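# Load two AA batteries into a remote's battery bay

## Task

Insert both AA batteries into the remote control's open battery compartment. Each must face the correct polarity and be seated fully, compressed against its spring. The remote itself may be moved.

## Robot and tools

Robot: two arms, left_arm and right_arm. Each has a parallel two-finger gripper and a wrist camera. left_arm's base sits near (-0.004, +0.344, +0.004) m in the scene frame and right_arm's near (+0.001, -0.279, +0.007) m. Both bases are almost level and face the same way. Fixed cameras: cam_head_left, cam_head_right, cam_high, cam_low. Wrist cameras: cam_left_wrist, cam_right_wrist. All images are 672x504.

Frames: the scene frame has its origin at table-top height, midway between the nominal bases. +x points out over the table, +y toward left_arm, +z up. Image left/right does not match arm names. Each arm reports its hand pose (end_effector_position in metres, end_effector_quat_wxyz) in its own base frame. The fixed cameras and the table use the scene frame. Commanded offsets are along the axes of that arm's current Hand target. The gripper's fingers point along its +z, and the jaws open and close along its y. The reported position is the point between the finger pads, just under 1 cm behind the tips. Reported poses can be a few cm off, worse at long reach.

execute_actions(actions, cameras): actions is a list of actions. Each action is a list of up to 15 rows, and each row is one 1/30 s step. A short action repeats its last row to fill 15 steps. Every row has 14 numbers in [-1, 1]: left_arm dx, dy, dz, rx, ry, rz, opening, then the same seven for right_arm. Always send all 14. The six pose numbers are an offset, not a pose. They count from that arm's Hand target as it was when the action began, not from the previous row. Sending the same offset again moves the arm further. Scale: 1.0 equals 0.6 m or 180 degrees. rx, ry, rz form a single rotation vector. Six zeros re-command the current Hand target. The opening is absolute: +1 fully open (about 87 mm gap), +0.5 about 69 mm, 0 about 43 mm, -0.5 about 18 mm, -1 closed. A 0 is a real command, so resend the present opening to keep a gripper as it is. cameras is a list of names, ["all"] or []. If omitted, images come only when actions is empty. An unknown name invalidates the call.

move(target, speed, blend, opening_speed, blocking, cameras): drives both grippers in straight lines to targets. target is one 14-number row (same layout and scale as above) or a list of up to 15 rows. Every row is an offset from the Hand targets at the move's start, not from the previous row. speed is in m/s, from 0.002 to 2.9, default 0.25. Rotation is capped at twice that number in rad/s. Give one value, or one per target. blend is in metres: it rounds corners at intermediate targets, and 0 means stop at each. opening_speed is in scale units per second, at least 0.2. blocking=false returns after about 0.5 s while the motion continues. A move lasts at most 10 s. It does not avoid obstacles or the other arm. Fast moves overshoot and stray, and they hit harder. Do not route a path close to an arm's own base. The result adds a move: line with the ending, such as done, off_target, moving, held or fault, and any limits. limits=paced means the sent pose was clipped; limits=held means steps were withheld.

wait(seconds 0 to 10): lets time run with the last commands held. stop(): brakes a running move. zoom_image(camera, region [x0, y0, x1, y1] in pixels, at most 504 by 504): enlarges part of the latest image from that camera. read_manual(section "licences"): licence texts only. finished_scene(scene): takes the current scene's number and ends that scene permanently. Call it only when both batteries stay seated without help.

Results: each arm reports its pose, its Hand target (the last commanded pose, after clipping), joint positions and velocities, and joint torques. grip_measured is on the opening scale. Tool commands are also listed. The hand often rests short of its Hand target, and waiting does not fix this. Resend zeros, or add the missing distance as an offset. The controller limits orientation commands to 40 degrees from the current orientation per step. Check the pose and the tilt after each move.

Gripping: at first contact, read grip_measured and command about 0.04 below that reading for a firm hold, or less for a gentle one. Readings can be off by about 1 mm. Fast closing can squeeze too hard.

Avoid:
- Dropping the batteries or the remote, or releasing anything that is still moving.
- Knocking anything off the table or leaving it off the table.
- Fast impacts and hard pressing. A blocked arm keeps pushing until you command it back past its contact point.
- Grippers or wrist cameras touching each other, or one gripper closing on the other's fingers.
- Strain on a camera cable.
- Hitting the bar, plate or rail near the bases, which can stand up to 3 cm above the table.
- Motor heat from holding loads, long reach or pushing toward unreachable poses. MOTOR HOT appears at 75 °C. At 90 °C the arm folds and becomes unusable.

Loose objects may occasionally be nudged by outside forces. Thinking time lets the scene keep running.

Each tool is called after "Call:" in YAML: its name, and indented under it one key for each argument.

## Session

Call:
execute_actions:
  actions: []
  cameras: ["cam_high", "cam_low", "cam_left_wrist", "cam_right_wrist"]

Scene clock: 0.00 s.
left_arm: end_effector_position=(+0.3816, -0.0045, +0.0542) grip_measured=+1.000 end_effector_quat_wxyz=(+0.568, -0.021, +0.822, +0.032) | right_arm: end_effector_position=(+0.3815, +0.0033, +0.0503) grip_measured=+0.963 end_effector_quat_wxyz=(+0.567, +0.000, +0.823, -0.014)
Joint positions: left_arm=[-0.077 1.513 0.386 0.762 -0.148 -0.026 1] | right_arm=[0.033 1.528 0.377 0.785 0.053 -0.004 0.982]
Joint velocities: within noise
Joint torques (N m): no reading
Heat: left arm: 38 °C; right arm: 31 °C.
Hand target: left_arm +0.3883, -0.0049, +0.0663; +0.584, -0.023, +0.811, +0.030 | right_arm +0.3855, +0.0033, +0.0573; +0.576, +0.000, +0.817, -0.013
Tool commands: left_gripper/opening=+1.0 right_gripper/opening=+1.0
Images, in order (width x height): cam_high 672x504, cam_low 672x504, cam_left_wrist 672x504, cam_right_wrist 672x504.

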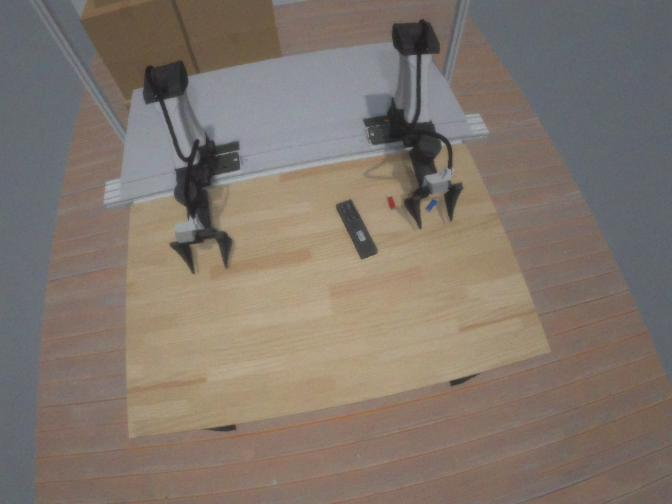

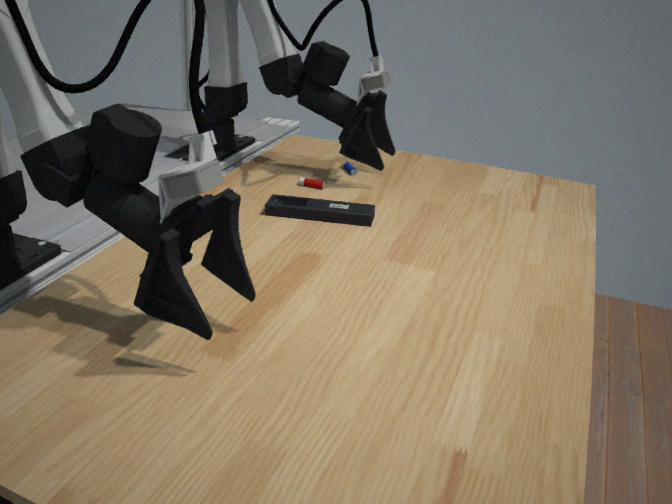

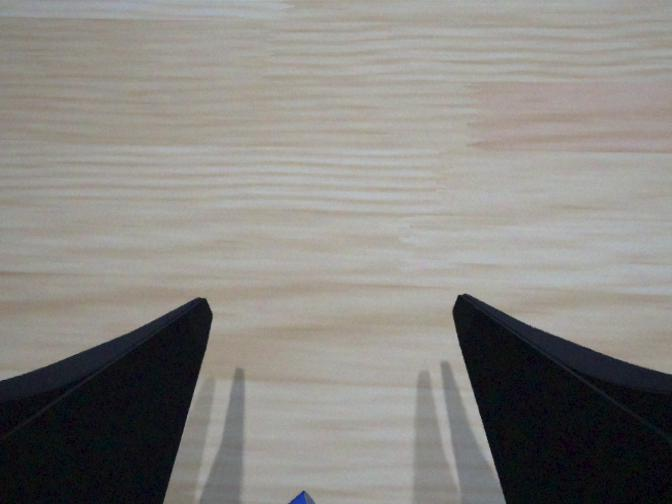

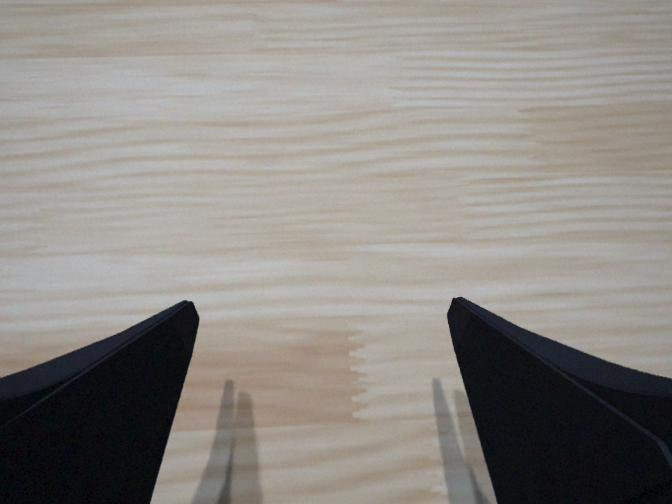

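Call:
move:
  target: [-0.1380, -0.1033, -0.2980, 0, 0, 0, 1.0, 0, 0, 0, 0, 0, 0, 1.0]
  speed: 0.3
  cameras: ["cam_left_wrist"]

Scene clock: 19.13 s.
left_arm: end_effector_position=(+0.2462, -0.0766, +0.1844) grip_measured=+1.000 end_effector_quat_wxyz=(+0.570, -0.006, +0.821, +0.041) | right_arm: end_effector_position=(+0.3814, +0.0033, +0.0502) grip_measured=+0.963 end_effector_quat_wxyz=(+0.567, +0.000, +0.824, -0.014)
Joint positions: left_arm=[-0.756 0.702 0.605 -0.407 -0.769 -0.302 1] | right_arm=[0.033 1.528 0.377 0.785 0.053 -0.004 0.982]
Joint torques (N m): left_arm=[-1.02 0.09 8.85 1.72 -0.43 -0.06] | right_arm=[-0.34 -5.61 6.43 1.89 0.03 0.05]
Heat: left arm: 39 °C; right arm: 36 °C.
Hand target: left_arm +0.2499, -0.0800, +0.2000; +0.584, -0.023, +0.811, +0.030 | right_arm +0.3855, +0.0033, +0.0573; +0.576, +0.000, +0.817, -0.013
Off the commanded pose: left_arm 0.016 m, 3 deg | right_arm 0.008 m, 1 deg.
move: off_target (left_arm)
Images, in order (width x height): cam_left_wrist 672x504.

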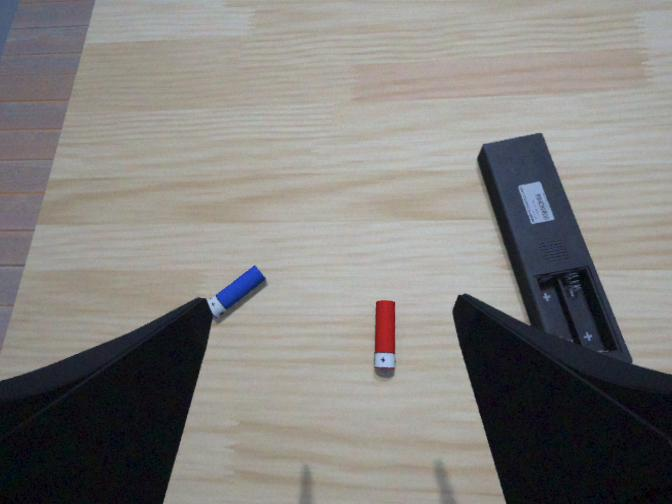

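Call:
move:
  target: [0.1281, -0.2475, 0.1786, -0.0306, 0.3969, -0.0551, 0.6, 0, 0, 0, 0, 0, 0, 1.0]
  speed: 0.3
  cameras: ["cam_left_wrist"]

Scene clock: 75.70 s.
left_arm: end_effector_position=(+0.3327, -0.2184, +0.0871) grip_measured=+0.600 end_effector_quat_wxyz=(-0.001, -0.118, +0.993, +0.007) | right_arm: end_effector_position=(+0.3814, +0.0033, +0.0502) grip_measured=+0.963 end_effector_quat_wxyz=(+0.567, +0.000, +0.824, -0.014)
Joint positions: left_arm=[-0.514 2.211 2.016 -1.385 -0.01 -0.75 0.8] | right_arm=[0.033 1.528 0.377 0.785 0.053 -0.004 0.982]
Joint torques (N m): left_arm=[0.7 -10.96 7.45 0.19 0.07 0] | right_arm=[-0.32 -5.61 6.43 1.9 0.03 0.05]
Heat: left arm: 44 °C; right arm: 40 °C.
Hand target: left_arm +0.3376, -0.2201, +0.0898; +0.000, -0.128, +0.992, +0.000 | right_arm +0.3855, +0.0033, +0.0573; +0.576, +0.000, +0.817, -0.013
Off the commanded pose: left_arm 0.006 m, 1 deg | right_arm 0.008 m, 1 deg.
move: done
Images, in order (width x height): cam_left_wrist 672x504.

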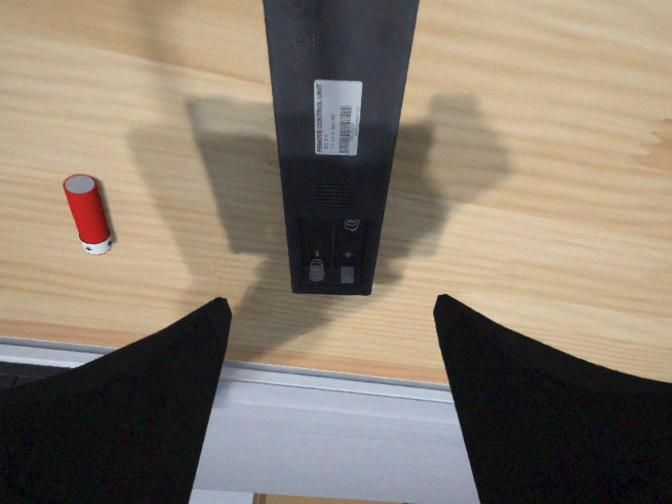

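Call:
move:
  target: [0.003, 0.004, 0.095, 0, 0, 0.009, 0.6, 0, 0, 0, 0, 0, 0, 1.0]
  speed: 0.2
  cameras: ["cam_left_wrist"]

Scene clock: 85.73 s.
left_arm: end_effector_position=(+0.3311, -0.2175, +0.0359) grip_measured=+0.600 end_effector_quat_wxyz=(-0.002, -0.115, +0.993, +0.007) | right_arm: end_effector_position=(+0.3814, +0.0033, +0.0502) grip_measured=+0.963 end_effector_quat_wxyz=(+0.567, +0.000, +0.824, -0.014)
Joint positions: left_arm=[-0.514 2.218 1.824 -1.187 -0.009 -0.745 0.8] | right_arm=[0.033 1.528 0.377 0.785 0.053 -0.004 0.982]
Joint torques (N m): left_arm=[0.58 -11.26 5.27 0.42 0.06 0.23] | right_arm=[-0.32 -5.63 6.43 1.9 0.03 0.05]
Heat: left arm: 45 °C; right arm: 40 °C.
Hand target: left_arm +0.3353, -0.2182, +0.0329; +0.000, -0.114, +0.993, +0.000 | right_arm +0.3855, +0.0033, +0.0574; +0.576, +0.000, +0.817, -0.013
Off the commanded pose: left_arm 0.005 m, 1 deg | right_arm 0.008 m, 1 deg.
move: done
Images, in order (width x height): cam_left_wrist 672x504.

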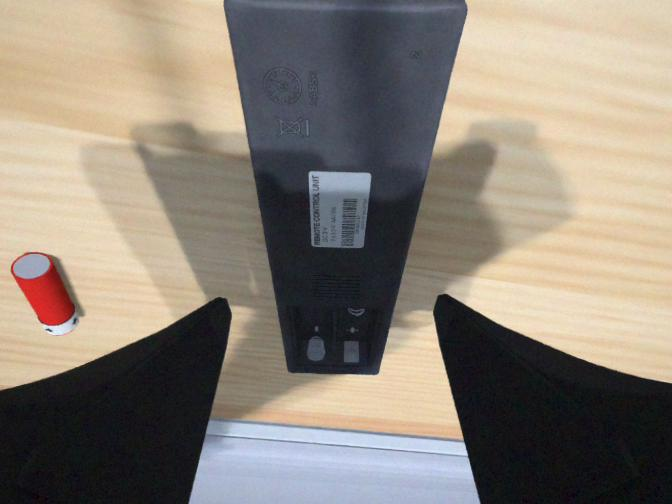

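Call:
move:
  target: [0.0, 0.0, 0.0367, 0, 0, 0.003, 0.6, 0, 0, 0, 0, 0, 0, 1.0]
  speed: 0.12

Scene clock: 89.20 s.
left_arm: end_effector_position=(+0.3315, -0.2175, +0.0148) grip_measured=+0.600 end_effector_quat_wxyz=(-0.001, -0.111, +0.994, +0.006) | right_arm: end_effector_position=(+0.3814, +0.0033, +0.0502) grip_measured=+0.963 end_effector_quat_wxyz=(+0.567, +0.000, +0.824, -0.014)
Joint positions: left_arm=[-0.514 2.236 1.768 -1.112 -0.009 -0.736 0.8] | right_arm=[0.033 1.528 0.377 0.785 0.053 -0.004 0.982]
Joint torques (N m): left_arm=[0.55 -11.12 5.18 0.47 0.05 0.23] | right_arm=[-0.32 -5.61 6.42 1.9 0.03 0.05]
Heat: left arm: 45 °C; right arm: 40 °C.
Hand target: left_arm +0.3354, -0.2182, +0.0109; +0.000, -0.109, +0.994, +0.000 | right_arm +0.3855, +0.0033, +0.0574; +0.576, +0.000, +0.817, -0.013
Off the commanded pose: left_arm 0.006 m, 1 deg | right_arm 0.008 m, 1 deg.
move: done

Call:
move:
  target: [0.0, 0.0, 0.003, 0, 0, 0, 0.03, 0, 0, 0, 0, 0, 0, 1.0]
  speed: 0.12
  opening_speed: 0.7

Scene clock: 92.53 s.
left_arm: end_effector_position=(+0.3328, -0.2184, +0.0146) grip_measured=+0.084 end_effector_quat_wxyz=(+0.001, -0.111, +0.994, +0.004) | right_arm: end_effector_position=(+0.3814, +0.0033, +0.0502) grip_measured=+0.963 end_effector_quat_wxyz=(+0.567, +0.000, +0.824, -0.014)
Joint positions: left_arm=[-0.514 2.236 1.768 -1.105 -0.008 -0.736 0.542] | right_arm=[0.033 1.528 0.377 0.785 0.053 -0.004 0.982]
Joint torques (N m): left_arm=[0.55 -10.97 4.86 0.45 0.04 0.23] | right_arm=[-0.32 -5.63 6.42 1.9 0.03 0.05]
Heat: left arm: 45 °C; right arm: 40 °C.
Hand target: left_arm +0.3354, -0.2182, +0.0091; +0.000, -0.109, +0.994, +0.000 | right_arm +0.3855, +0.0033, +0.0574; +0.576, +0.000, +0.817, -0.013
Off the commanded pose: left_arm 0.006 m, 0 deg | right_arm 0.008 m, 1 deg.
move: done

Call:
move:
  target:
    - [0, 0, -0.0833, 0, 0, 0, 0.03, 0, 0, 0, 0, 0, 0, 1.0]
    - [0.1297, -0.0888, -0.0815, 0, 0, 0.8194, 0.03, 0, 0, 0, 0, 0, 0, 1.0]
  speed: 0.25
  blend: [0.01, 0]
  cameras: ["cam_left_wrist", "cam_low"]

Scene clock: 103.43 s.
left_arm: end_effector_position=(+0.2680, -0.2789, +0.0367) grip_measured=+0.084 end_effector_quat_wxyz=(-0.035, +0.919, +0.392, -0.005) | right_arm: end_effector_position=(+0.3814, +0.0033, +0.0502) grip_measured=+0.963 end_effector_quat_wxyz=(+0.567, +0.000, +0.824, -0.014)
Joint positions: left_arm=[-0.916 2.136 1.69 -1.196 -0.008 1.419 0.542] | right_arm=[0.033 1.528 0.377 0.785 0.053 -0.004 0.982]
Joint torques (N m): left_arm=[-0.53 -16.88 5.09 0.2 0.15 0.33] | right_arm=[-0.32 -5.61 6.43 1.9 0.03 0.05]
Heat: left arm: 44 °C; right arm: 41 °C.
Hand target: left_arm +0.2708, -0.2871, +0.0579; +0.000, +0.924, +0.383, +0.000 | right_arm +0.3855, +0.0033, +0.0574; +0.576, +0.000, +0.817, -0.013
Off the commanded pose: left_arm 0.023 m, 4 deg | right_arm 0.008 m, 1 deg.
move: off_target (left_arm)
Images, in order (width x height): cam_low 672x504, cam_left_wrist 672x504.

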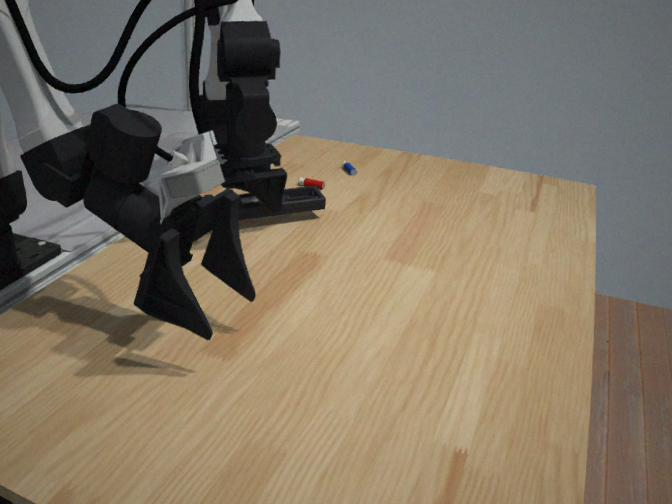

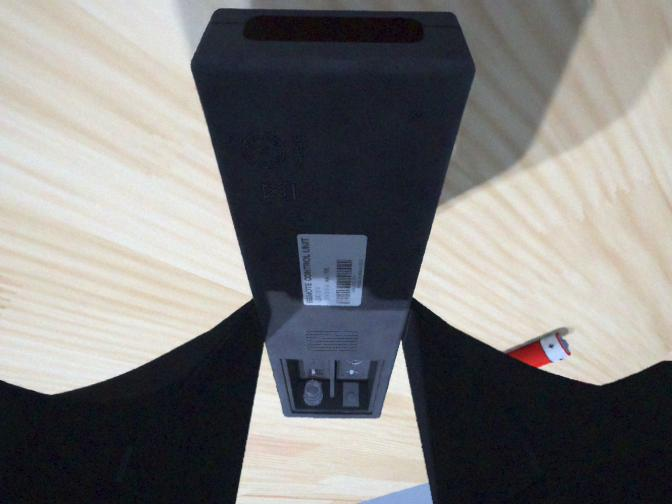

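Call:
move:
  target: [0.0, 0.0, 0.03, -0.0217, 0.005, 0, 0.03, 0, 0, 0, 0, 0, 0, 1.0]
  speed: 0.12

Scene clock: 111.00 s.
left_arm: end_effector_position=(+0.2655, -0.2792, +0.0189) grip_measured=+0.084 end_effector_quat_wxyz=(-0.005, +0.922, +0.388, +0.007) | right_arm: end_effector_position=(+0.3814, +0.0033, +0.0502) grip_measured=+0.963 end_effector_quat_wxyz=(+0.567, +0.000, +0.824, -0.014)
Joint positions: left_arm=[-0.925 2.086 1.541 -1.033 -0.015 1.42 0.542] | right_arm=[0.033 1.528 0.377 0.785 0.053 -0.004 0.982]
Joint torques (N m): left_arm=[-0.72 -16.17 5.04 0.35 -0.06 0.2] | right_arm=[-0.32 -5.63 6.43 1.9 0.03 0.05]
Heat: left arm: 47 °C; right arm: 41 °C.
Hand target: left_arm +0.2709, -0.2872, +0.0400; +0.028, +0.923, +0.383, +0.021 | right_arm +0.3855, +0.0033, +0.0574; +0.576, +0.000, +0.817, -0.013
Off the commanded pose: left_arm 0.023 m, 4 deg | right_arm 0.008 m, 1 deg.
move: off_target (left_arm)

Call:
move:
  target: [0.0, 0.0, 0.0058, 0.0, -0.0107, 0, 0.03, 0, 0, 0, 0, 0, 0, 1.0]
  speed: 0.1

Call:
move:
  target: [0.0, 0.0, 0.004, 0.0, 0.0, 0, 0.03, 0, 0, 0, 0, 0, 0, 1.0]
  speed: 0.08

Scene clock: 114.30 s.
left_arm: end_effector_position=(+0.2652, -0.2792, +0.0175) grip_measured=+0.084 end_effector_quat_wxyz=(-0.003, +0.922, +0.387, +0.006) | right_arm: end_effector_position=(+0.3814, +0.0033, +0.0502) grip_measured=+0.963 end_effector_quat_wxyz=(+0.567, +0.000, +0.824, -0.014)
Joint positions: left_arm=[-0.925 2.083 1.531 -1.022 -0.014 1.423 0.542] | right_arm=[0.033 1.528 0.377 0.785 0.053 -0.004 0.982]
Joint torques (N m): left_arm=[0.84 -16.05 4.98 0.38 0.29 0.32] | right_arm=[-0.32 -5.63 6.43 1.9 0.03 0.05]
Heat: left arm: 48 °C; right arm: 41 °C.
Hand target: left_arm +0.2711, -0.2873, +0.0365; +0.035, +0.923, +0.382, +0.005 | right_arm +0.3855, +0.0033, +0.0574; +0.576, +0.000, +0.817, -0.013
Off the commanded pose: left_arm 0.021 m, 4 deg | right_arm 0.008 m, 1 deg.
move: off_target (left_arm)

Scene clock: 115.00 s.
left_arm: end_effector_position=(+0.2657, -0.2801, +0.0172) grip_measured=+0.084 end_effector_quat_wxyz=(+0.000, +0.922, +0.386, +0.007) | right_arm: end_effector_position=(+0.3814, +0.0033, +0.0502) grip_measured=+0.963 end_effector_quat_wxyz=(+0.567, +0.000, +0.824, -0.014)
Joint positions: left_arm=[-0.925 2.081 1.528 -1.015 -0.013 1.424 0.542] | right_arm=[0.033 1.528 0.377 0.785 0.053 -0.004 0.982]
Joint torques (N m): left_arm=[0.83 -15.58 4.86 0.41 0.3 0.33] | right_arm=[-0.32 -5.61 6.45 1.9 0.03 0.05]
Heat: left arm: 49 °C; right arm: 41 °C.
Hand target: left_arm +0.2712, -0.2874, +0.0341; +0.035, +0.923, +0.382, +0.005 | right_arm +0.3855, +0.0033, +0.0574; +0.576, +0.000, +0.817, -0.013
Off the commanded pose: left_arm 0.019 m, 4 deg | right_arm 0.008 m, 1 deg.
move: off_target (left_arm)

Call:
move:
  target: [0.0, 0.0, 0.007, 0.0, 0.0, 0, 0.03, 0, 0, 0, 0, 0, 0, 1.0]
  speed: 0.08

Call:
move:
  target: [0.0, 0.0, 0.007, 0.0, 0.0, 0, 0.03, 0, 0, 0, 0, 0, 0, 1.0]
  speed: 0.08
  cameras: ["cam_left_wrist"]

Scene clock: 117.83 s.
left_arm: end_effector_position=(+0.2658, -0.2802, +0.0170) grip_measured=+0.084 end_effector_quat_wxyz=(+0.001, +0.922, +0.386, +0.007) | right_arm: end_effector_position=(+0.3814, +0.0033, +0.0502) grip_measured=+0.963 end_effector_quat_wxyz=(+0.567, +0.000, +0.824, -0.014)
Joint positions: left_arm=[-0.925 2.079 1.524 -1.009 -0.013 1.424 0.542] | right_arm=[0.033 1.528 0.377 0.785 0.053 -0.004 0.982]
Joint torques (N m): left_arm=[0.81 -14.72 4.6 0.5 0.3 0.32] | right_arm=[-0.32 -5.63 6.45 1.9 0.03 0.05]
Heat: left arm: 50 °C; right arm: 41 °C.
Hand target: left_arm +0.2714, -0.2877, +0.0300; +0.035, +0.923, +0.382, +0.005 | right_arm +0.3855, +0.0033, +0.0574; +0.576, +0.000, +0.817, -0.013
Off the commanded pose: left_arm 0.016 m, 4 deg | right_arm 0.008 m, 1 deg.
move: off_target (left_arm)

Scene clock: 118.53 s.
left_arm: end_effector_position=(+0.2658, -0.2801, +0.0168) grip_measured=+0.084 end_effector_quat_wxyz=(+0.003, +0.922, +0.386, +0.008) | right_arm: end_effector_position=(+0.3814, +0.0033, +0.0502) grip_measured=+0.963 end_effector_quat_wxyz=(+0.567, +0.000, +0.824, -0.014)
Joint positions: left_arm=[-0.925 2.076 1.519 -1.004 -0.013 1.424 0.542] | right_arm=[0.033 1.528 0.377 0.785 0.053 -0.004 0.982]
Joint torques (N m): left_arm=[0.85 -13.87 4.36 0.59 0.31 0.32] | right_arm=[-0.32 -5.61 6.43 1.9 0.03 0.05]
Heat: left arm: 50 °C; right arm: 41 °C.
Hand target: left_arm +0.2715, -0.2880, +0.0258; +0.035, +0.923, +0.382, +0.005 | right_arm +0.3855, +0.0033, +0.0574; +0.576, +0.000, +0.817, -0.013
Off the commanded pose: left_arm 0.013 m, 4 deg | right_arm 0.008 m, 1 deg.
move: off_target (left_arm)
Images, in order (width x height): cam_left_wrist 672x504.

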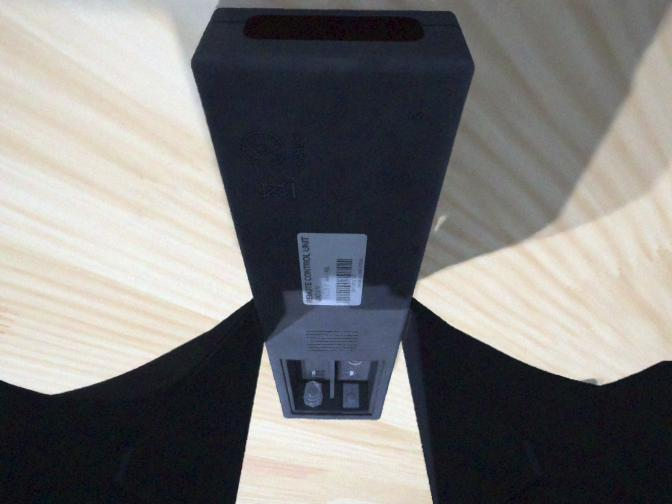

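Call:
move:
  target: [0, 0, 0, 0, 0, 0, 0.35, 0, 0, 0, 0, 0, 0, 0.6]
  speed: 0.1
  opening_speed: 0.5

Call:
move:
  target:
    - [0.0002, -0.0064, -0.1409, 0, 0, 0, 0.35, 0, 0, 0, 0, 0, 0, 0.6]
    - [0.2275, -0.1964, -0.2246, 0.0041, 0.0284, -0.7495, 0.0, 0, 0, 0, 0, 0, 0, 0.6]
  speed: 0.25
  blend: [0.01, 0]
  cameras: ["cam_left_wrist", "cam_low"]

Scene clock: 144.03 s.
left_arm: end_effector_position=(+0.2668, -0.2824, +0.0148) grip_measured=+0.350 end_effector_quat_wxyz=(+0.009, +0.922, +0.386, +0.008) | right_arm: end_effector_position=(+0.3814, +0.0033, +0.0501) grip_measured=+0.600 end_effector_quat_wxyz=(+0.567, +0.000, +0.824, -0.014)
Joint positions: left_arm=[-0.925 2.076 1.511 -0.984 -0.01 1.425 0.675] | right_arm=[0.033 1.528 0.377 0.784 0.053 -0.004 0.8]
Joint torques (N m): left_arm=[0.79 -13.94 4.88 0.43 0.28 0.31] | right_arm=[-0.32 -5.61 6.43 1.9 0.03 0.05]
Heat: left arm: 56 °C; right arm: 42 °C.
Hand target: left_arm +0.2715, -0.2880, +0.0258; +0.035, +0.923, +0.382, +0.005 | right_arm +0.3855, +0.0033, +0.0573; +0.576, +0.000, +0.817, -0.013
Off the commanded pose: left_arm 0.013 m, 3 deg | right_arm 0.008 m, 1 deg.
move: off_target (left_arm)

Scene clock: 150.30 s.
left_arm: end_effector_position=(+0.2823, -0.1005, +0.1363) grip_measured=+0.000 end_effector_quat_wxyz=(-0.018, +0.009, +1.000, +0.009) | right_arm: end_effector_position=(+0.3814, +0.0033, +0.0501) grip_measured=+0.600 end_effector_quat_wxyz=(+0.567, +0.000, +0.824, -0.014)
Joint positions: left_arm=[-0.307 1.869 1.701 -1.442 -0.007 -0.29 0.5] | right_arm=[0.033 1.528 0.377 0.784 0.053 -0.004 0.8]
Joint torques (N m): left_arm=[0.36 -13.37 5.39 0.15 0.08 0] | right_arm=[-0.32 -5.61 6.43 1.9 0.03 0.05]
Heat: left arm: 57 °C; right arm: 42 °C.
Hand target: left_arm +0.2800, -0.1003, +0.1497; +0.000, +0.000, +1.000, +0.000 | right_arm +0.3855, +0.0033, +0.0573; +0.576, +0.000, +0.817, -0.013
Off the commanded pose: left_arm 0.014 m, 2 deg | right_arm 0.008 m, 1 deg.
move: off_target (left_arm); target 2's new opening was sent with left_arm's hand 0.014 m and 2 deg from that target
Images, in order (width x height): cam_low 672x504, cam_left_wrist 672x504.

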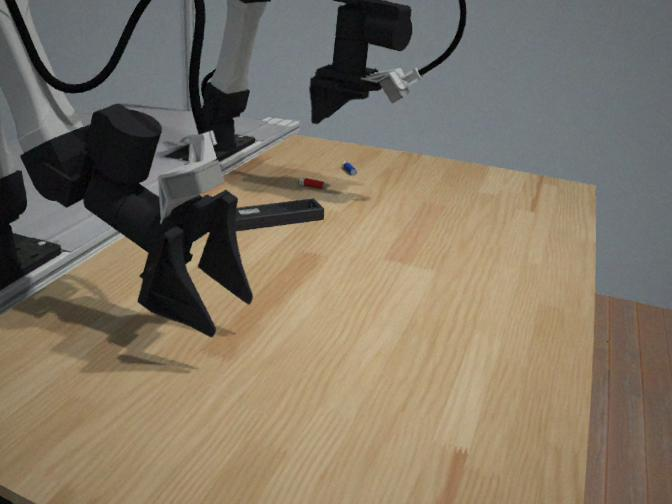

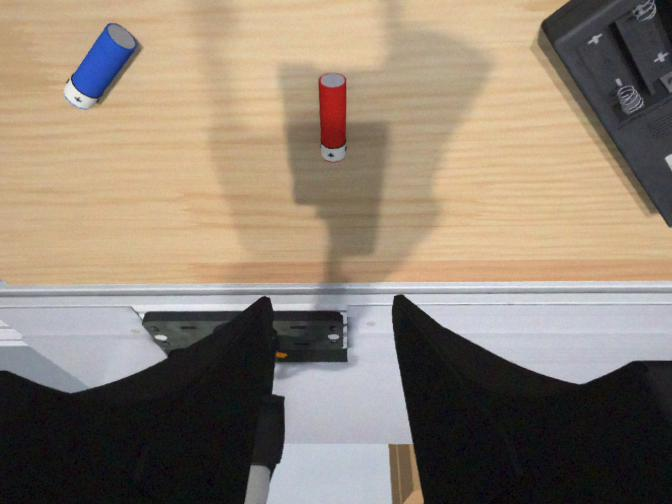

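Call:
move:
  target: [0, 0.2067, 0.1412, 0, 0, -0.7222, 0.0, 0.0553, 0.4927, -0.3247, -0.2486, 0.0357, -0.1012, 0.6]
  speed: 0.25
  cameras: ["cam_left_wrist", "cam_right_wrist"]

Scene clock: 175.73 s.
left_arm: end_effector_position=(+0.2758, +0.0215, +0.0575) grip_measured=+0.000 end_effector_quat_wxyz=(+0.011, +0.901, -0.434, -0.017) | right_arm: end_effector_position=(+0.1913, +0.2931, +0.0731) grip_measured=+0.600 end_effector_quat_wxyz=(+0.469, -0.357, +0.783, +0.198)
Joint positions: left_arm=[0.211 1.584 1.063 -1.091 -0.003 -2.033 0.5] | right_arm=[1.098 1.271 0.467 0.286 0.237 0.106 0.8]
Joint torques (N m): left_arm=[0.49 -9.28 4.75 0.24 -0.02 -0.05] | right_arm=[0.05 -3.41 10.11 1.77 0.19 0.23]
Heat: left arm: 57 °C; right arm: 42 °C.
Hand target: left_arm +0.2803, +0.0238, +0.0651; +0.000, +0.906, -0.423, +0.000 | right_arm +0.1954, +0.3026, +0.0849; +0.478, -0.344, +0.781, +0.208
Off the commanded pose: left_arm 0.009 m, 3 deg | right_arm 0.016 m, 2 deg.
move: off_target (left_arm, right_arm)
Images, in order (width x height): cam_left_wrist 672x504, cam_right_wrist 672x504.

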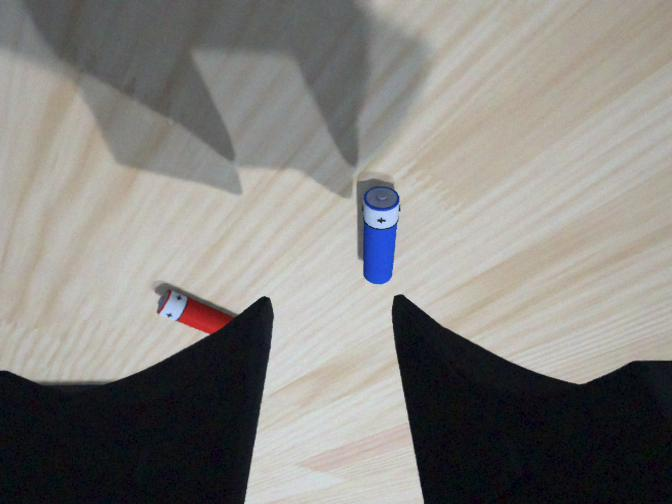

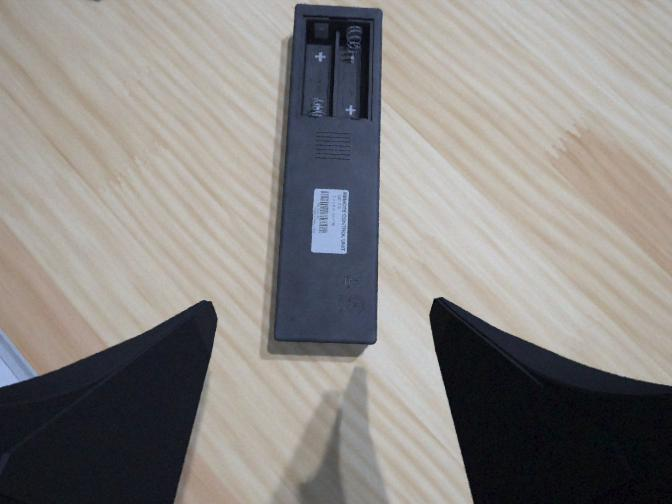

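Call:
move:
  target: [0.0017, -0.029, 0.0417, 0.011, 0, -0.0122, 0.0, 0.0495, -0.0009, 0.0492, 0, 0, 0, 0.6]
  speed: 0.2
  cameras: ["cam_left_wrist", "cam_right_wrist"]

Scene clock: 191.17 s.
left_arm: end_effector_position=(+0.2922, +0.0287, +0.0431) grip_measured=+0.000 end_effector_quat_wxyz=(-0.010, +0.909, -0.417, +0.010) | right_arm: end_effector_position=(+0.2037, +0.3112, +0.0465) grip_measured=+0.600 end_effector_quat_wxyz=(+0.476, -0.350, +0.781, +0.202)
Joint positions: left_arm=[0.222 1.598 1.013 -0.957 -0.003 -2.059 0.5] | right_arm=[1.091 1.47 0.458 0.513 0.237 0.106 0.8]
Joint torques (N m): left_arm=[0.66 -5.41 4.85 0.37 -0.21 -0.05] | right_arm=[-0.83 -4.23 5.07 2.06 0.02 0.14]
Heat: left arm: 54 °C; right arm: 41 °C.
Hand target: left_arm +0.2941, +0.0341, +0.0400; -0.016, +0.914, -0.406, +0.007 | right_arm +0.2045, +0.3116, +0.0451; +0.478, -0.344, +0.781, +0.209
Off the commanded pose: left_arm 0.007 m, 2 deg | right_arm 0.002 m, 1 deg.
move: done
Images, in order (width x height): cam_left_wrist 672x504, cam_right_wrist 672x504.

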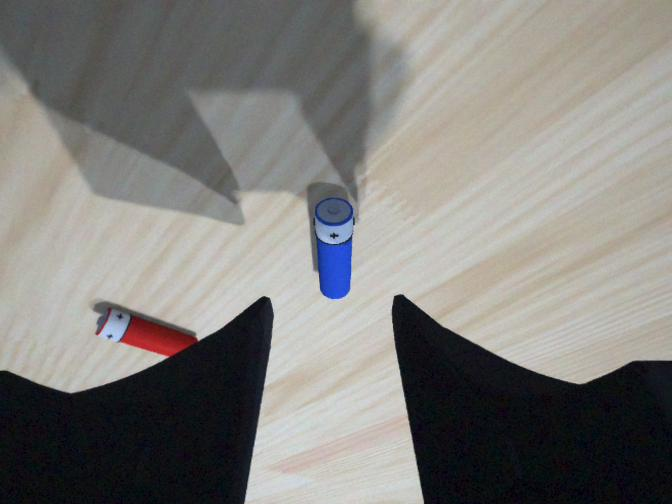

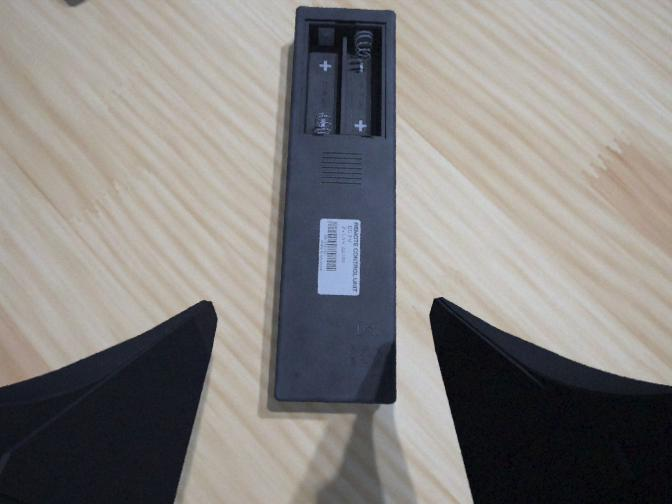

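Call:
move:
  target: [-0.0108, 0.002, 0.0393, -0.006, 0, 0, 0.0, 0.0614, -0.003, 0.0211, 0.0074, 0, 0.0038, 0.6]
  speed: 0.15
  cameras: ["cam_left_wrist", "cam_right_wrist"]

Scene clock: 201.70 s.
left_arm: end_effector_position=(+0.2881, +0.0356, +0.0189) grip_measured=+0.000 end_effector_quat_wxyz=(-0.005, +0.914, -0.407, +0.004) | right_arm: end_effector_position=(+0.2030, +0.3057, +0.0065) grip_measured=+0.600 end_effector_quat_wxyz=(+0.477, -0.342, +0.786, +0.197)
Joint positions: left_arm=[0.248 1.639 0.954 -0.874 -0.003 -2.056 0.5] | right_arm=[1.092 1.644 0.379 0.76 0.256 0.12 0.8]
Joint torques (N m): left_arm=[0.62 -5.6 4.68 0.34 -0.1 0.19] | right_arm=[0.16 -4.83 3.9 2.05 0.2 0.19]
Heat: left arm: 51 °C; right arm: 42 °C.
Hand target: left_arm +0.2896, +0.0387, +0.0165; -0.007, +0.914, -0.406, +0.003 | right_arm +0.2022, +0.3063, +0.0067; +0.481, -0.333, +0.785, +0.202
Off the commanded pose: left_arm 0.004 m, 0 deg | right_arm 0.001 m, 1 deg.
move: done
Images, in order (width x height): cam_left_wrist 672x504, cam_right_wrist 672x504.

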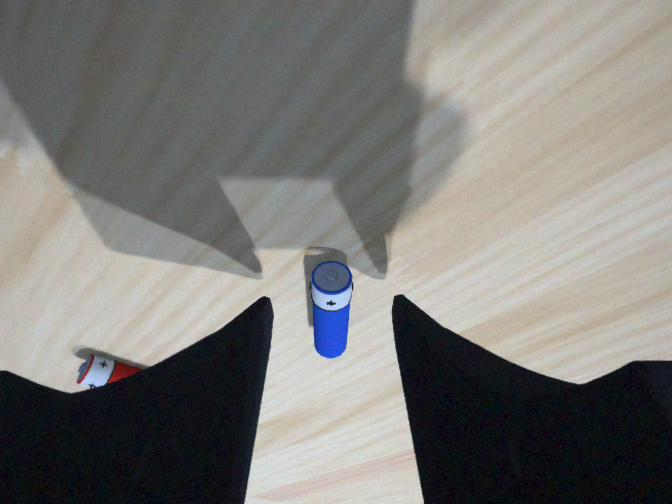

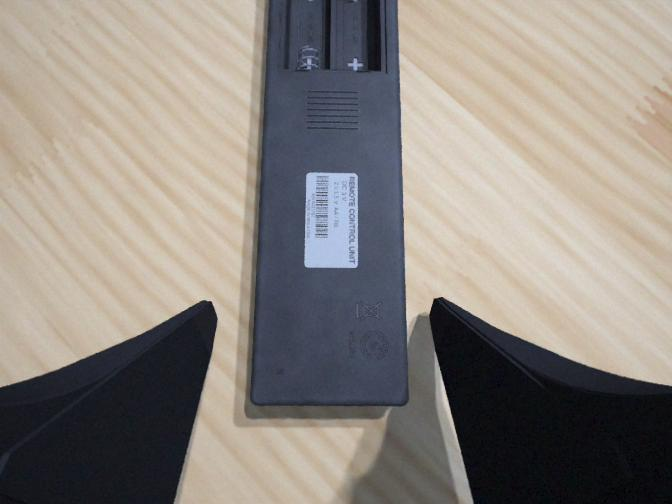

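Call:
move:
  target: [0.0, 0.0, 0.0117, 0, 0, 0, 0.0, 0, 0, 0, 0, 0, 0, 0.0]
  speed: 0.1
  opening_speed: 0.5

Call:
move:
  target: [0.0, 0.0, 0.005, 0, 0, 0, 0.0, 0, 0, 0, 0, 0, 0, 0.0]
  speed: 0.05

Scene clock: 208.37 s.
left_arm: end_effector_position=(+0.2886, +0.0357, +0.0123) grip_measured=+0.000 end_effector_quat_wxyz=(-0.005, +0.914, -0.407, +0.004) | right_arm: end_effector_position=(+0.2034, +0.3055, +0.0067) grip_measured=+0.063 end_effector_quat_wxyz=(+0.478, -0.341, +0.786, +0.196)
Joint positions: left_arm=[0.248 1.652 0.938 -0.844 -0.003 -2.056 0.5] | right_arm=[1.092 1.644 0.379 0.761 0.258 0.12 0.532]
Joint torques (N m): left_arm=[0.68 -5.57 4.55 0.34 -0.11 0.19] | right_arm=[0.17 -4.82 3.9 2.05 0.17 0.19]
Heat: left arm: 50 °C; right arm: 43 °C.
Hand target: left_arm +0.2897, +0.0388, +0.0094; -0.007, +0.914, -0.406, +0.003 | right_arm +0.2022, +0.3063, +0.0066; +0.481, -0.333, +0.785, +0.202
Off the commanded pose: left_arm 0.004 m, 0 deg | right_arm 0.001 m, 1 deg.
move: done

Scene clock: 209.13 s.
left_arm: end_effector_position=(+0.2885, +0.0357, +0.0093) grip_measured=+0.000 end_effector_quat_wxyz=(-0.005, +0.914, -0.407, +0.004) | right_arm: end_effector_position=(+0.2034, +0.3055, +0.0067) grip_measured=+0.063 end_effector_quat_wxyz=(+0.478, -0.341, +0.786, +0.196)
Joint positions: left_arm=[0.248 1.658 0.931 -0.832 -0.003 -2.056 0.5] | right_arm=[1.092 1.644 0.379 0.761 0.258 0.12 0.532]
Joint torques (N m): left_arm=[0.66 -5.59 4.53 0.35 -0.1 0.19] | right_arm=[0.17 -4.82 3.9 2.05 0.17 0.19]
Heat: left arm: 49 °C; right arm: 43 °C.
Hand target: left_arm +0.2897, +0.0388, +0.0064; -0.007, +0.914, -0.406, +0.003 | right_arm +0.2022, +0.3063, +0.0066; +0.481, -0.333, +0.785, +0.202
Off the commanded pose: left_arm 0.004 m, 0 deg | right_arm 0.001 m, 1 deg.
move: done

Call:
move:
  target: [0.0, 0.0, 0.0035, 0, 0, 0, 0.0, 0, 0, 0, 0, 0, 0, 0.0]
  speed: 0.05

Call:
move:
  target: [0.0, 0.0, 0.0035, 0, 0, 0, 0.0, 0, 0, 0, 0, 0, 0, 0.0]
  speed: 0.05

Scene clock: 211.83 s.
left_arm: end_effector_position=(+0.2890, +0.0358, +0.0084) grip_measured=+0.000 end_effector_quat_wxyz=(-0.006, +0.914, -0.407, +0.006) | right_arm: end_effector_position=(+0.2034, +0.3055, +0.0067) grip_measured=+0.063 end_effector_quat_wxyz=(+0.478, -0.341, +0.786, +0.196)
Joint positions: left_arm=[0.248 1.658 0.927 -0.823 -0.003 -2.056 0.5] | right_arm=[1.092 1.644 0.379 0.761 0.258 0.12 0.532]
Joint torques (N m): left_arm=[0.64 -5.2 4.53 0.34 -0.1 0.18] | right_arm=[0.16 -4.82 3.9 2.05 0.17 0.19]
Heat: left arm: 49 °C; right arm: 43 °C.
Hand target: left_arm +0.2898, +0.0388, +0.0043; -0.007, +0.914, -0.406, +0.003 | right_arm +0.2022, +0.3063, +0.0066; +0.481, -0.333, +0.785, +0.202
Off the commanded pose: left_arm 0.005 m, 0 deg | right_arm 0.001 m, 1 deg.
move: done

Scene clock: 212.53 s.
left_arm: end_effector_position=(+0.2896, +0.0359, +0.0064) grip_measured=+0.000 end_effector_quat_wxyz=(-0.006, +0.913, -0.407, +0.005) | right_arm: end_effector_position=(+0.2034, +0.3055, +0.0067) grip_measured=+0.063 end_effector_quat_wxyz=(+0.478, -0.341, +0.786, +0.196)
Joint positions: left_arm=[0.248 1.665 0.926 -0.817 -0.003 -2.055 0.5] | right_arm=[1.092 1.644 0.379 0.761 0.258 0.12 0.532]
Joint torques (N m): left_arm=[0.65 -5.53 4.21 0.38 -0.11 0.18] | right_arm=[0.17 -4.82 3.9 2.05 0.17 0.19]
Heat: left arm: 49 °C; right arm: 43 °C.
Hand target: left_arm +0.2897, +0.0388, +0.0022; -0.007, +0.914, -0.406, +0.003 | right_arm +0.2022, +0.3063, +0.0066; +0.481, -0.333, +0.785, +0.202
Off the commanded pose: left_arm 0.005 m, 0 deg | right_arm 0.001 m, 1 deg.
move: done

Call:
move:
  target: [0.0, 0.0, 0.0035, 0, 0, 0, 0.0, 0, 0, 0, 0, 0, 0, 0.0]
  speed: 0.05

Call:
move:
  target: [0.0, 0.0, 0.0035, 0, 0, 0, 0.0, 0, 0, 0, 0, 0, 0, 0.0]
  speed: 0.05

Scene clock: 215.17 s.
left_arm: end_effector_position=(+0.2897, +0.0360, +0.0064) grip_measured=+0.000 end_effector_quat_wxyz=(-0.006, +0.913, -0.407, +0.005) | right_arm: end_effector_position=(+0.2034, +0.3055, +0.0067) grip_measured=+0.063 end_effector_quat_wxyz=(+0.478, -0.341, +0.786, +0.196)
Joint positions: left_arm=[0.248 1.665 0.926 -0.816 -0.003 -2.055 0.5] | right_arm=[1.092 1.644 0.379 0.761 0.258 0.12 0.532]
Joint torques (N m): left_arm=[0.66 -5.07 3.9 0.45 -0.1 0.19] | right_arm=[0.17 -4.82 3.89 2.05 0.17 0.19]
Heat: left arm: 48 °C; right arm: 43 °C.
Hand target: left_arm +0.2898, +0.0389, +0.0001; -0.007, +0.914, -0.406, +0.003 | right_arm +0.2022, +0.3063, +0.0066; +0.481, -0.333, +0.785, +0.202
Off the commanded pose: left_arm 0.007 m, 0 deg | right_arm 0.001 m, 1 deg.
move: done

Scene clock: 215.87 s.
left_arm: end_effector_position=(+0.2896, +0.0359, +0.0062) grip_measured=+0.000 end_effector_quat_wxyz=(-0.006, +0.913, -0.407, +0.005) | right_arm: end_effector_position=(+0.2034, +0.3055, +0.0067) grip_measured=+0.063 end_effector_quat_wxyz=(+0.478, -0.341, +0.786, +0.196)
Joint positions: left_arm=[0.248 1.665 0.925 -0.815 -0.003 -2.055 0.5] | right_arm=[1.092 1.644 0.379 0.761 0.258 0.12 0.532]
Joint torques (N m): left_arm=[0.69 -4.67 3.6 0.53 -0.11 0.18] | right_arm=[0.17 -4.82 3.89 2.05 0.17 0.19]
Heat: left arm: 48 °C; right arm: 43 °C.
Hand target: left_arm +0.2898, +0.0389, -0.0020; -0.007, +0.914, -0.406, +0.003 | right_arm +0.2022, +0.3063, +0.0066; +0.481, -0.333, +0.785, +0.202
Off the commanded pose: left_arm 0.009 m, 0 deg | right_arm 0.001 m, 1 deg.
move: done

Call:
move:
  target:
    - [0.0, 0.0, -0.0783, 0, 0, 0, 0.0, 0, 0, 0, 0, 0, 0, 0.0]
    - [0.0, 0.0, -0.0250, 0, 0, 0, 0.0, 0, 0, 0, 0, 0, 0, 0.0]
  speed: 0.12
  cameras: ["cam_left_wrist"]

Scene clock: 221.23 s.
left_arm: end_effector_position=(+0.2875, +0.0354, +0.0150) grip_measured=+0.000 end_effector_quat_wxyz=(-0.004, +0.913, -0.407, +0.003) | right_arm: end_effector_position=(+0.2034, +0.3055, +0.0067) grip_measured=+0.063 end_effector_quat_wxyz=(+0.478, -0.341, +0.786, +0.196)
Joint positions: left_arm=[0.248 1.646 0.944 -0.86 -0.003 -2.055 0.5] | right_arm=[1.092 1.644 0.379 0.761 0.258 0.12 0.532]
Joint torques (N m): left_arm=[0.64 -5.67 4.75 0.33 -0.11 0.18] | right_arm=[0.17 -4.82 3.9 2.04 0.17 0.19]
Heat: left arm: 47 °C; right arm: 44 °C.
Hand target: left_arm +0.2895, +0.0387, +0.0130; -0.007, +0.914, -0.406, +0.003 | right_arm +0.2022, +0.3063, +0.0066; +0.481, -0.333, +0.785, +0.202
Off the commanded pose: left_arm 0.004 m, 0 deg | right_arm 0.001 m, 1 deg.
move: done
Images, in order (width x height): cam_left_wrist 672x504.

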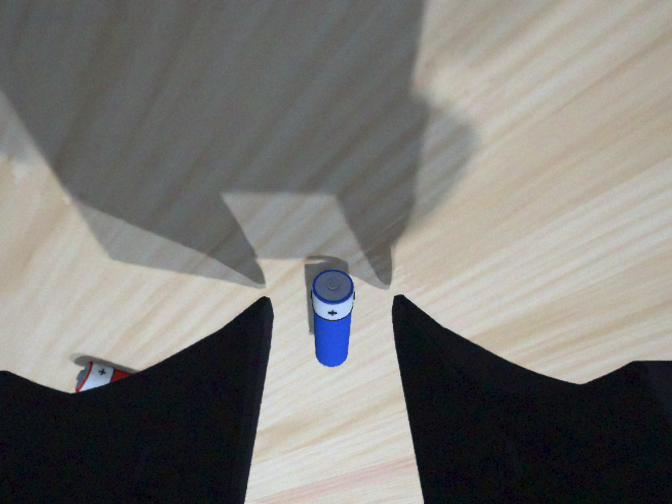

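Call:
move:
  target: [0.0, 0.0, 0.0038, 0, 0, 0, 0.0, 0, 0, 0, 0, 0, 0, 0.0]
  speed: 0.05

Scene clock: 225.50 s.
left_arm: end_effector_position=(+0.2898, +0.0360, +0.0152) grip_measured=+0.000 end_effector_quat_wxyz=(-0.007, +0.913, -0.407, +0.006) | right_arm: end_effector_position=(+0.2034, +0.3055, +0.0067) grip_measured=+0.063 end_effector_quat_wxyz=(+0.478, -0.341, +0.786, +0.196)
Joint positions: left_arm=[0.248 1.646 0.944 -0.85 -0.003 -2.055 0.5] | right_arm=[1.092 1.644 0.379 0.761 0.258 0.12 0.532]
Joint torques (N m): left_arm=[0.65 -5.31 4.37 0.32 -0.11 0.17] | right_arm=[0.17 -4.82 3.89 2.05 0.17 0.19]
Heat: left arm: 47 °C; right arm: 44 °C.
Hand target: left_arm +0.2896, +0.0387, +0.0107; -0.007, +0.914, -0.406, +0.003 | right_arm +0.2022, +0.3063, +0.0066; +0.481, -0.333, +0.785, +0.202
Off the commanded pose: left_arm 0.005 m, 0 deg | right_arm 0.001 m, 1 deg.
move: done

Call:
move:
  target: [0.0, 0.002, 0.003, 0, 0, 0, 0.0, 0, 0, 0, 0, 0, 0, 0.0]
  speed: 0.05

Scene clock: 227.73 s.
left_arm: end_effector_position=(+0.2878, +0.0355, +0.0126) grip_measured=+0.000 end_effector_quat_wxyz=(-0.006, +0.913, -0.407, +0.005) | right_arm: end_effector_position=(+0.2034, +0.3055, +0.0067) grip_measured=+0.063 end_effector_quat_wxyz=(+0.478, -0.341, +0.786, +0.196)
Joint positions: left_arm=[0.248 1.646 0.933 -0.842 -0.003 -2.055 0.5] | right_arm=[1.092 1.644 0.379 0.761 0.258 0.12 0.532]
Joint torques (N m): left_arm=[0.44 -5.26 4.53 0.36 -0.1 0.15] | right_arm=[0.17 -4.82 3.89 2.05 0.17 0.19]
Heat: left arm: 46 °C; right arm: 44 °C.
Hand target: left_arm +0.2887, +0.0379, +0.0089; -0.007, +0.914, -0.406, +0.003 | right_arm +0.2022, +0.3063, +0.0066; +0.481, -0.333, +0.785, +0.202
Off the commanded pose: left_arm 0.005 m, 0 deg | right_arm 0.001 m, 1 deg.
move: done

Call:
move:
  target: [0.0, 0.0, 0.0, 0, 0, 0, -0.66, 0, 0, 0, 0, 0, 0, 0.0]
  speed: 0.05
  opening_speed: 0.4
  cameras: ["cam_left_wrist"]

Call:
zoom_image:
  camera: "cam_left_wrist"
  region: [250, 230, 420, 400]

Scene clock: 231.63 s.
left_arm: end_effector_position=(+0.2880, +0.0355, +0.0127) grip_measured=-0.600 end_effector_quat_wxyz=(-0.006, +0.913, -0.407, +0.006) | right_arm: end_effector_position=(+0.2034, +0.3055, +0.0067) grip_measured=+0.063 end_effector_quat_wxyz=(+0.478, -0.341, +0.786, +0.196)
Joint positions: left_arm=[0.248 1.646 0.933 -0.842 -0.003 -2.055 0.2] | right_arm=[1.092 1.644 0.379 0.761 0.258 0.12 0.532]
Joint torques (N m): left_arm=[0.43 -5.26 4.53 0.34 -0.1 0.16] | right_arm=[0.17 -4.81 3.89 2.05 0.17 0.19]
Heat: left arm: 46 °C; right arm: 44 °C.
Hand target: left_arm +0.2888, +0.0380, +0.0089; -0.007, +0.914, -0.406, +0.003 | right_arm +0.2022, +0.3063, +0.0066; +0.481, -0.333, +0.785, +0.202
Off the commanded pose: left_arm 0.005 m, 0 deg | right_arm 0.001 m, 1 deg.
move: done
Images, in order (width x height): cam_left_wrist 672x504.

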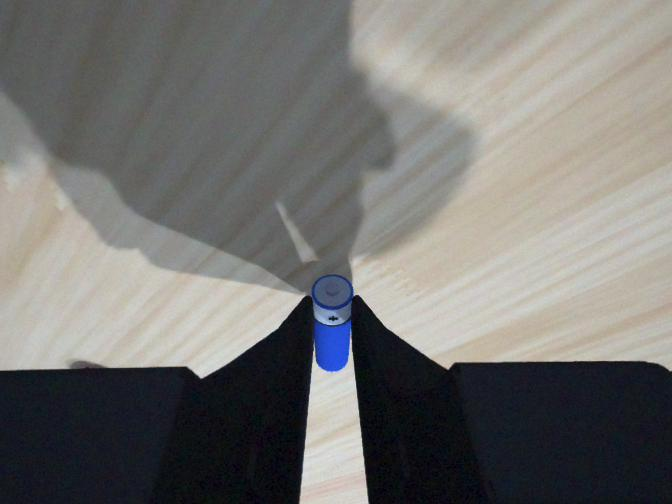

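Scaled by 2.965.

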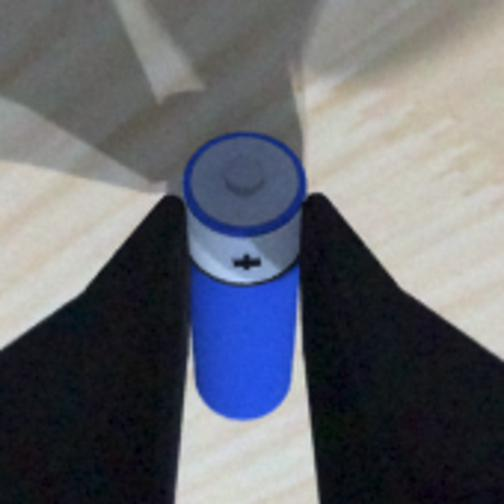

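Call:
move:
  target:
    - [0, -0.0023, -0.1518, 0, 0, 0, -0.66, 0, 0, 0, 0, 0, 0, 0.0]
    - [0.3552, 0.2555, -0.1475, -0.0039, 0.0037, 0.4811, -0.66, 0, 0, 0, 0, 0, 0, 0.0]
  speed: 0.22
  blend: [0.03, 0]
  cameras: ["cam_left_wrist", "cam_right_wrist", "cam_low"]

Scene clock: 250.00 s.
left_arm: end_effector_position=(+0.3139, -0.2205, +0.0919) grip_measured=-0.600 end_effector_quat_wxyz=(-0.001, -0.392, +0.920, +0.003) | right_arm: end_effector_position=(+0.2034, +0.3055, +0.0067) grip_measured=+0.063 end_effector_quat_wxyz=(+0.478, -0.341, +0.786, +0.196)
Joint positions: left_arm=[-0.508 2.049 1.784 -1.312 -0.003 -1.314 0.2] | right_arm=[1.092 1.644 0.379 0.761 0.258 0.12 0.532]
Joint torques (N m): left_arm=[-0.39 -9.59 7.47 0.16 -0.03 0.22] | right_arm=[0.16 -4.82 3.89 2.05 0.17 0.19]
Heat: left arm: 44 °C; right arm: 45 °C.
Hand target: left_arm +0.3170, -0.2239, +0.0950; +0.000, -0.387, +0.922, +0.000 | right_arm +0.2022, +0.3063, +0.0066; +0.481, -0.333, +0.785, +0.202
Off the commanded pose: left_arm 0.006 m, 1 deg | right_arm 0.001 m, 1 deg.
move: done
Images, in order (width x height): cam_low 672x504, cam_left_wrist 672x504, cam_right_wrist 672x504.

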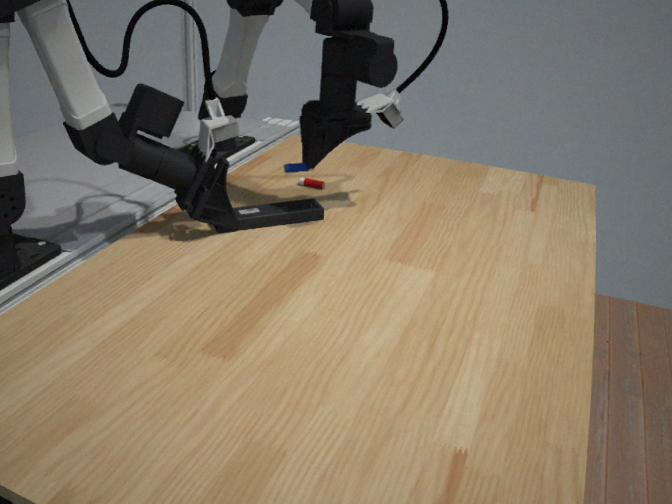

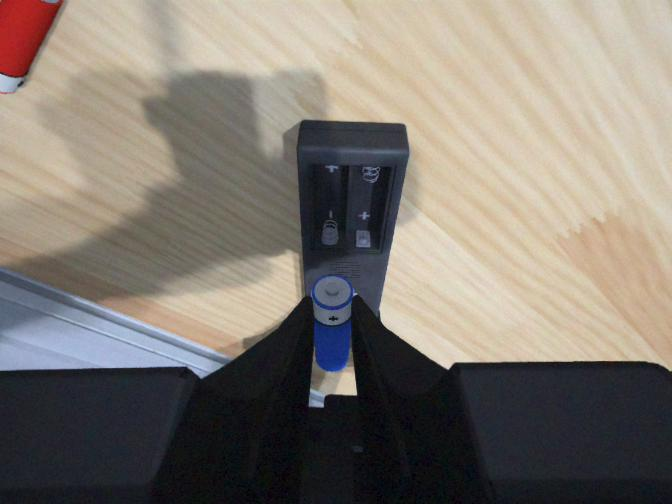

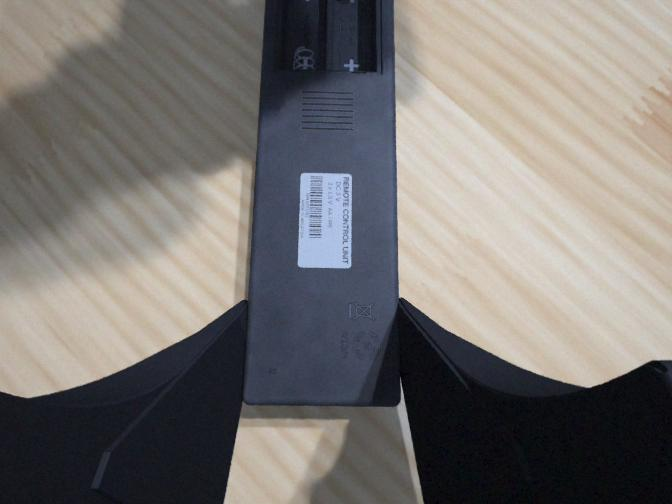

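Call:
zoom_image:
  camera: "cam_left_wrist"
  region: [260, 110, 450, 300]

Call:
zoom_image:
  camera: "cam_right_wrist"
  region: [220, 0, 430, 160]

Scaled by 2.653.

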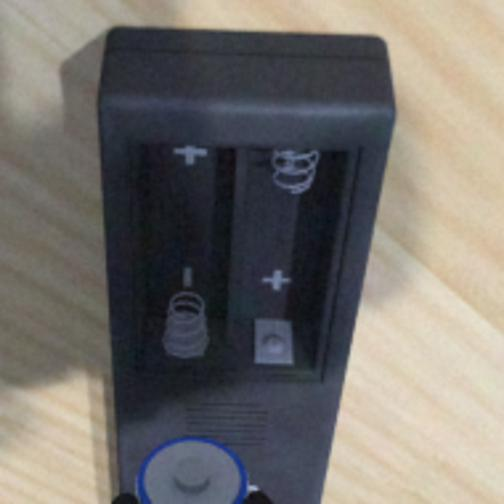

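Scaled by 2.400.

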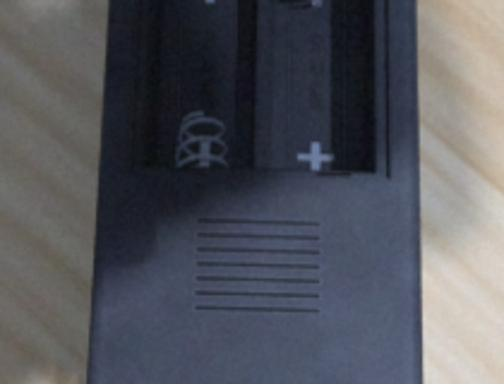

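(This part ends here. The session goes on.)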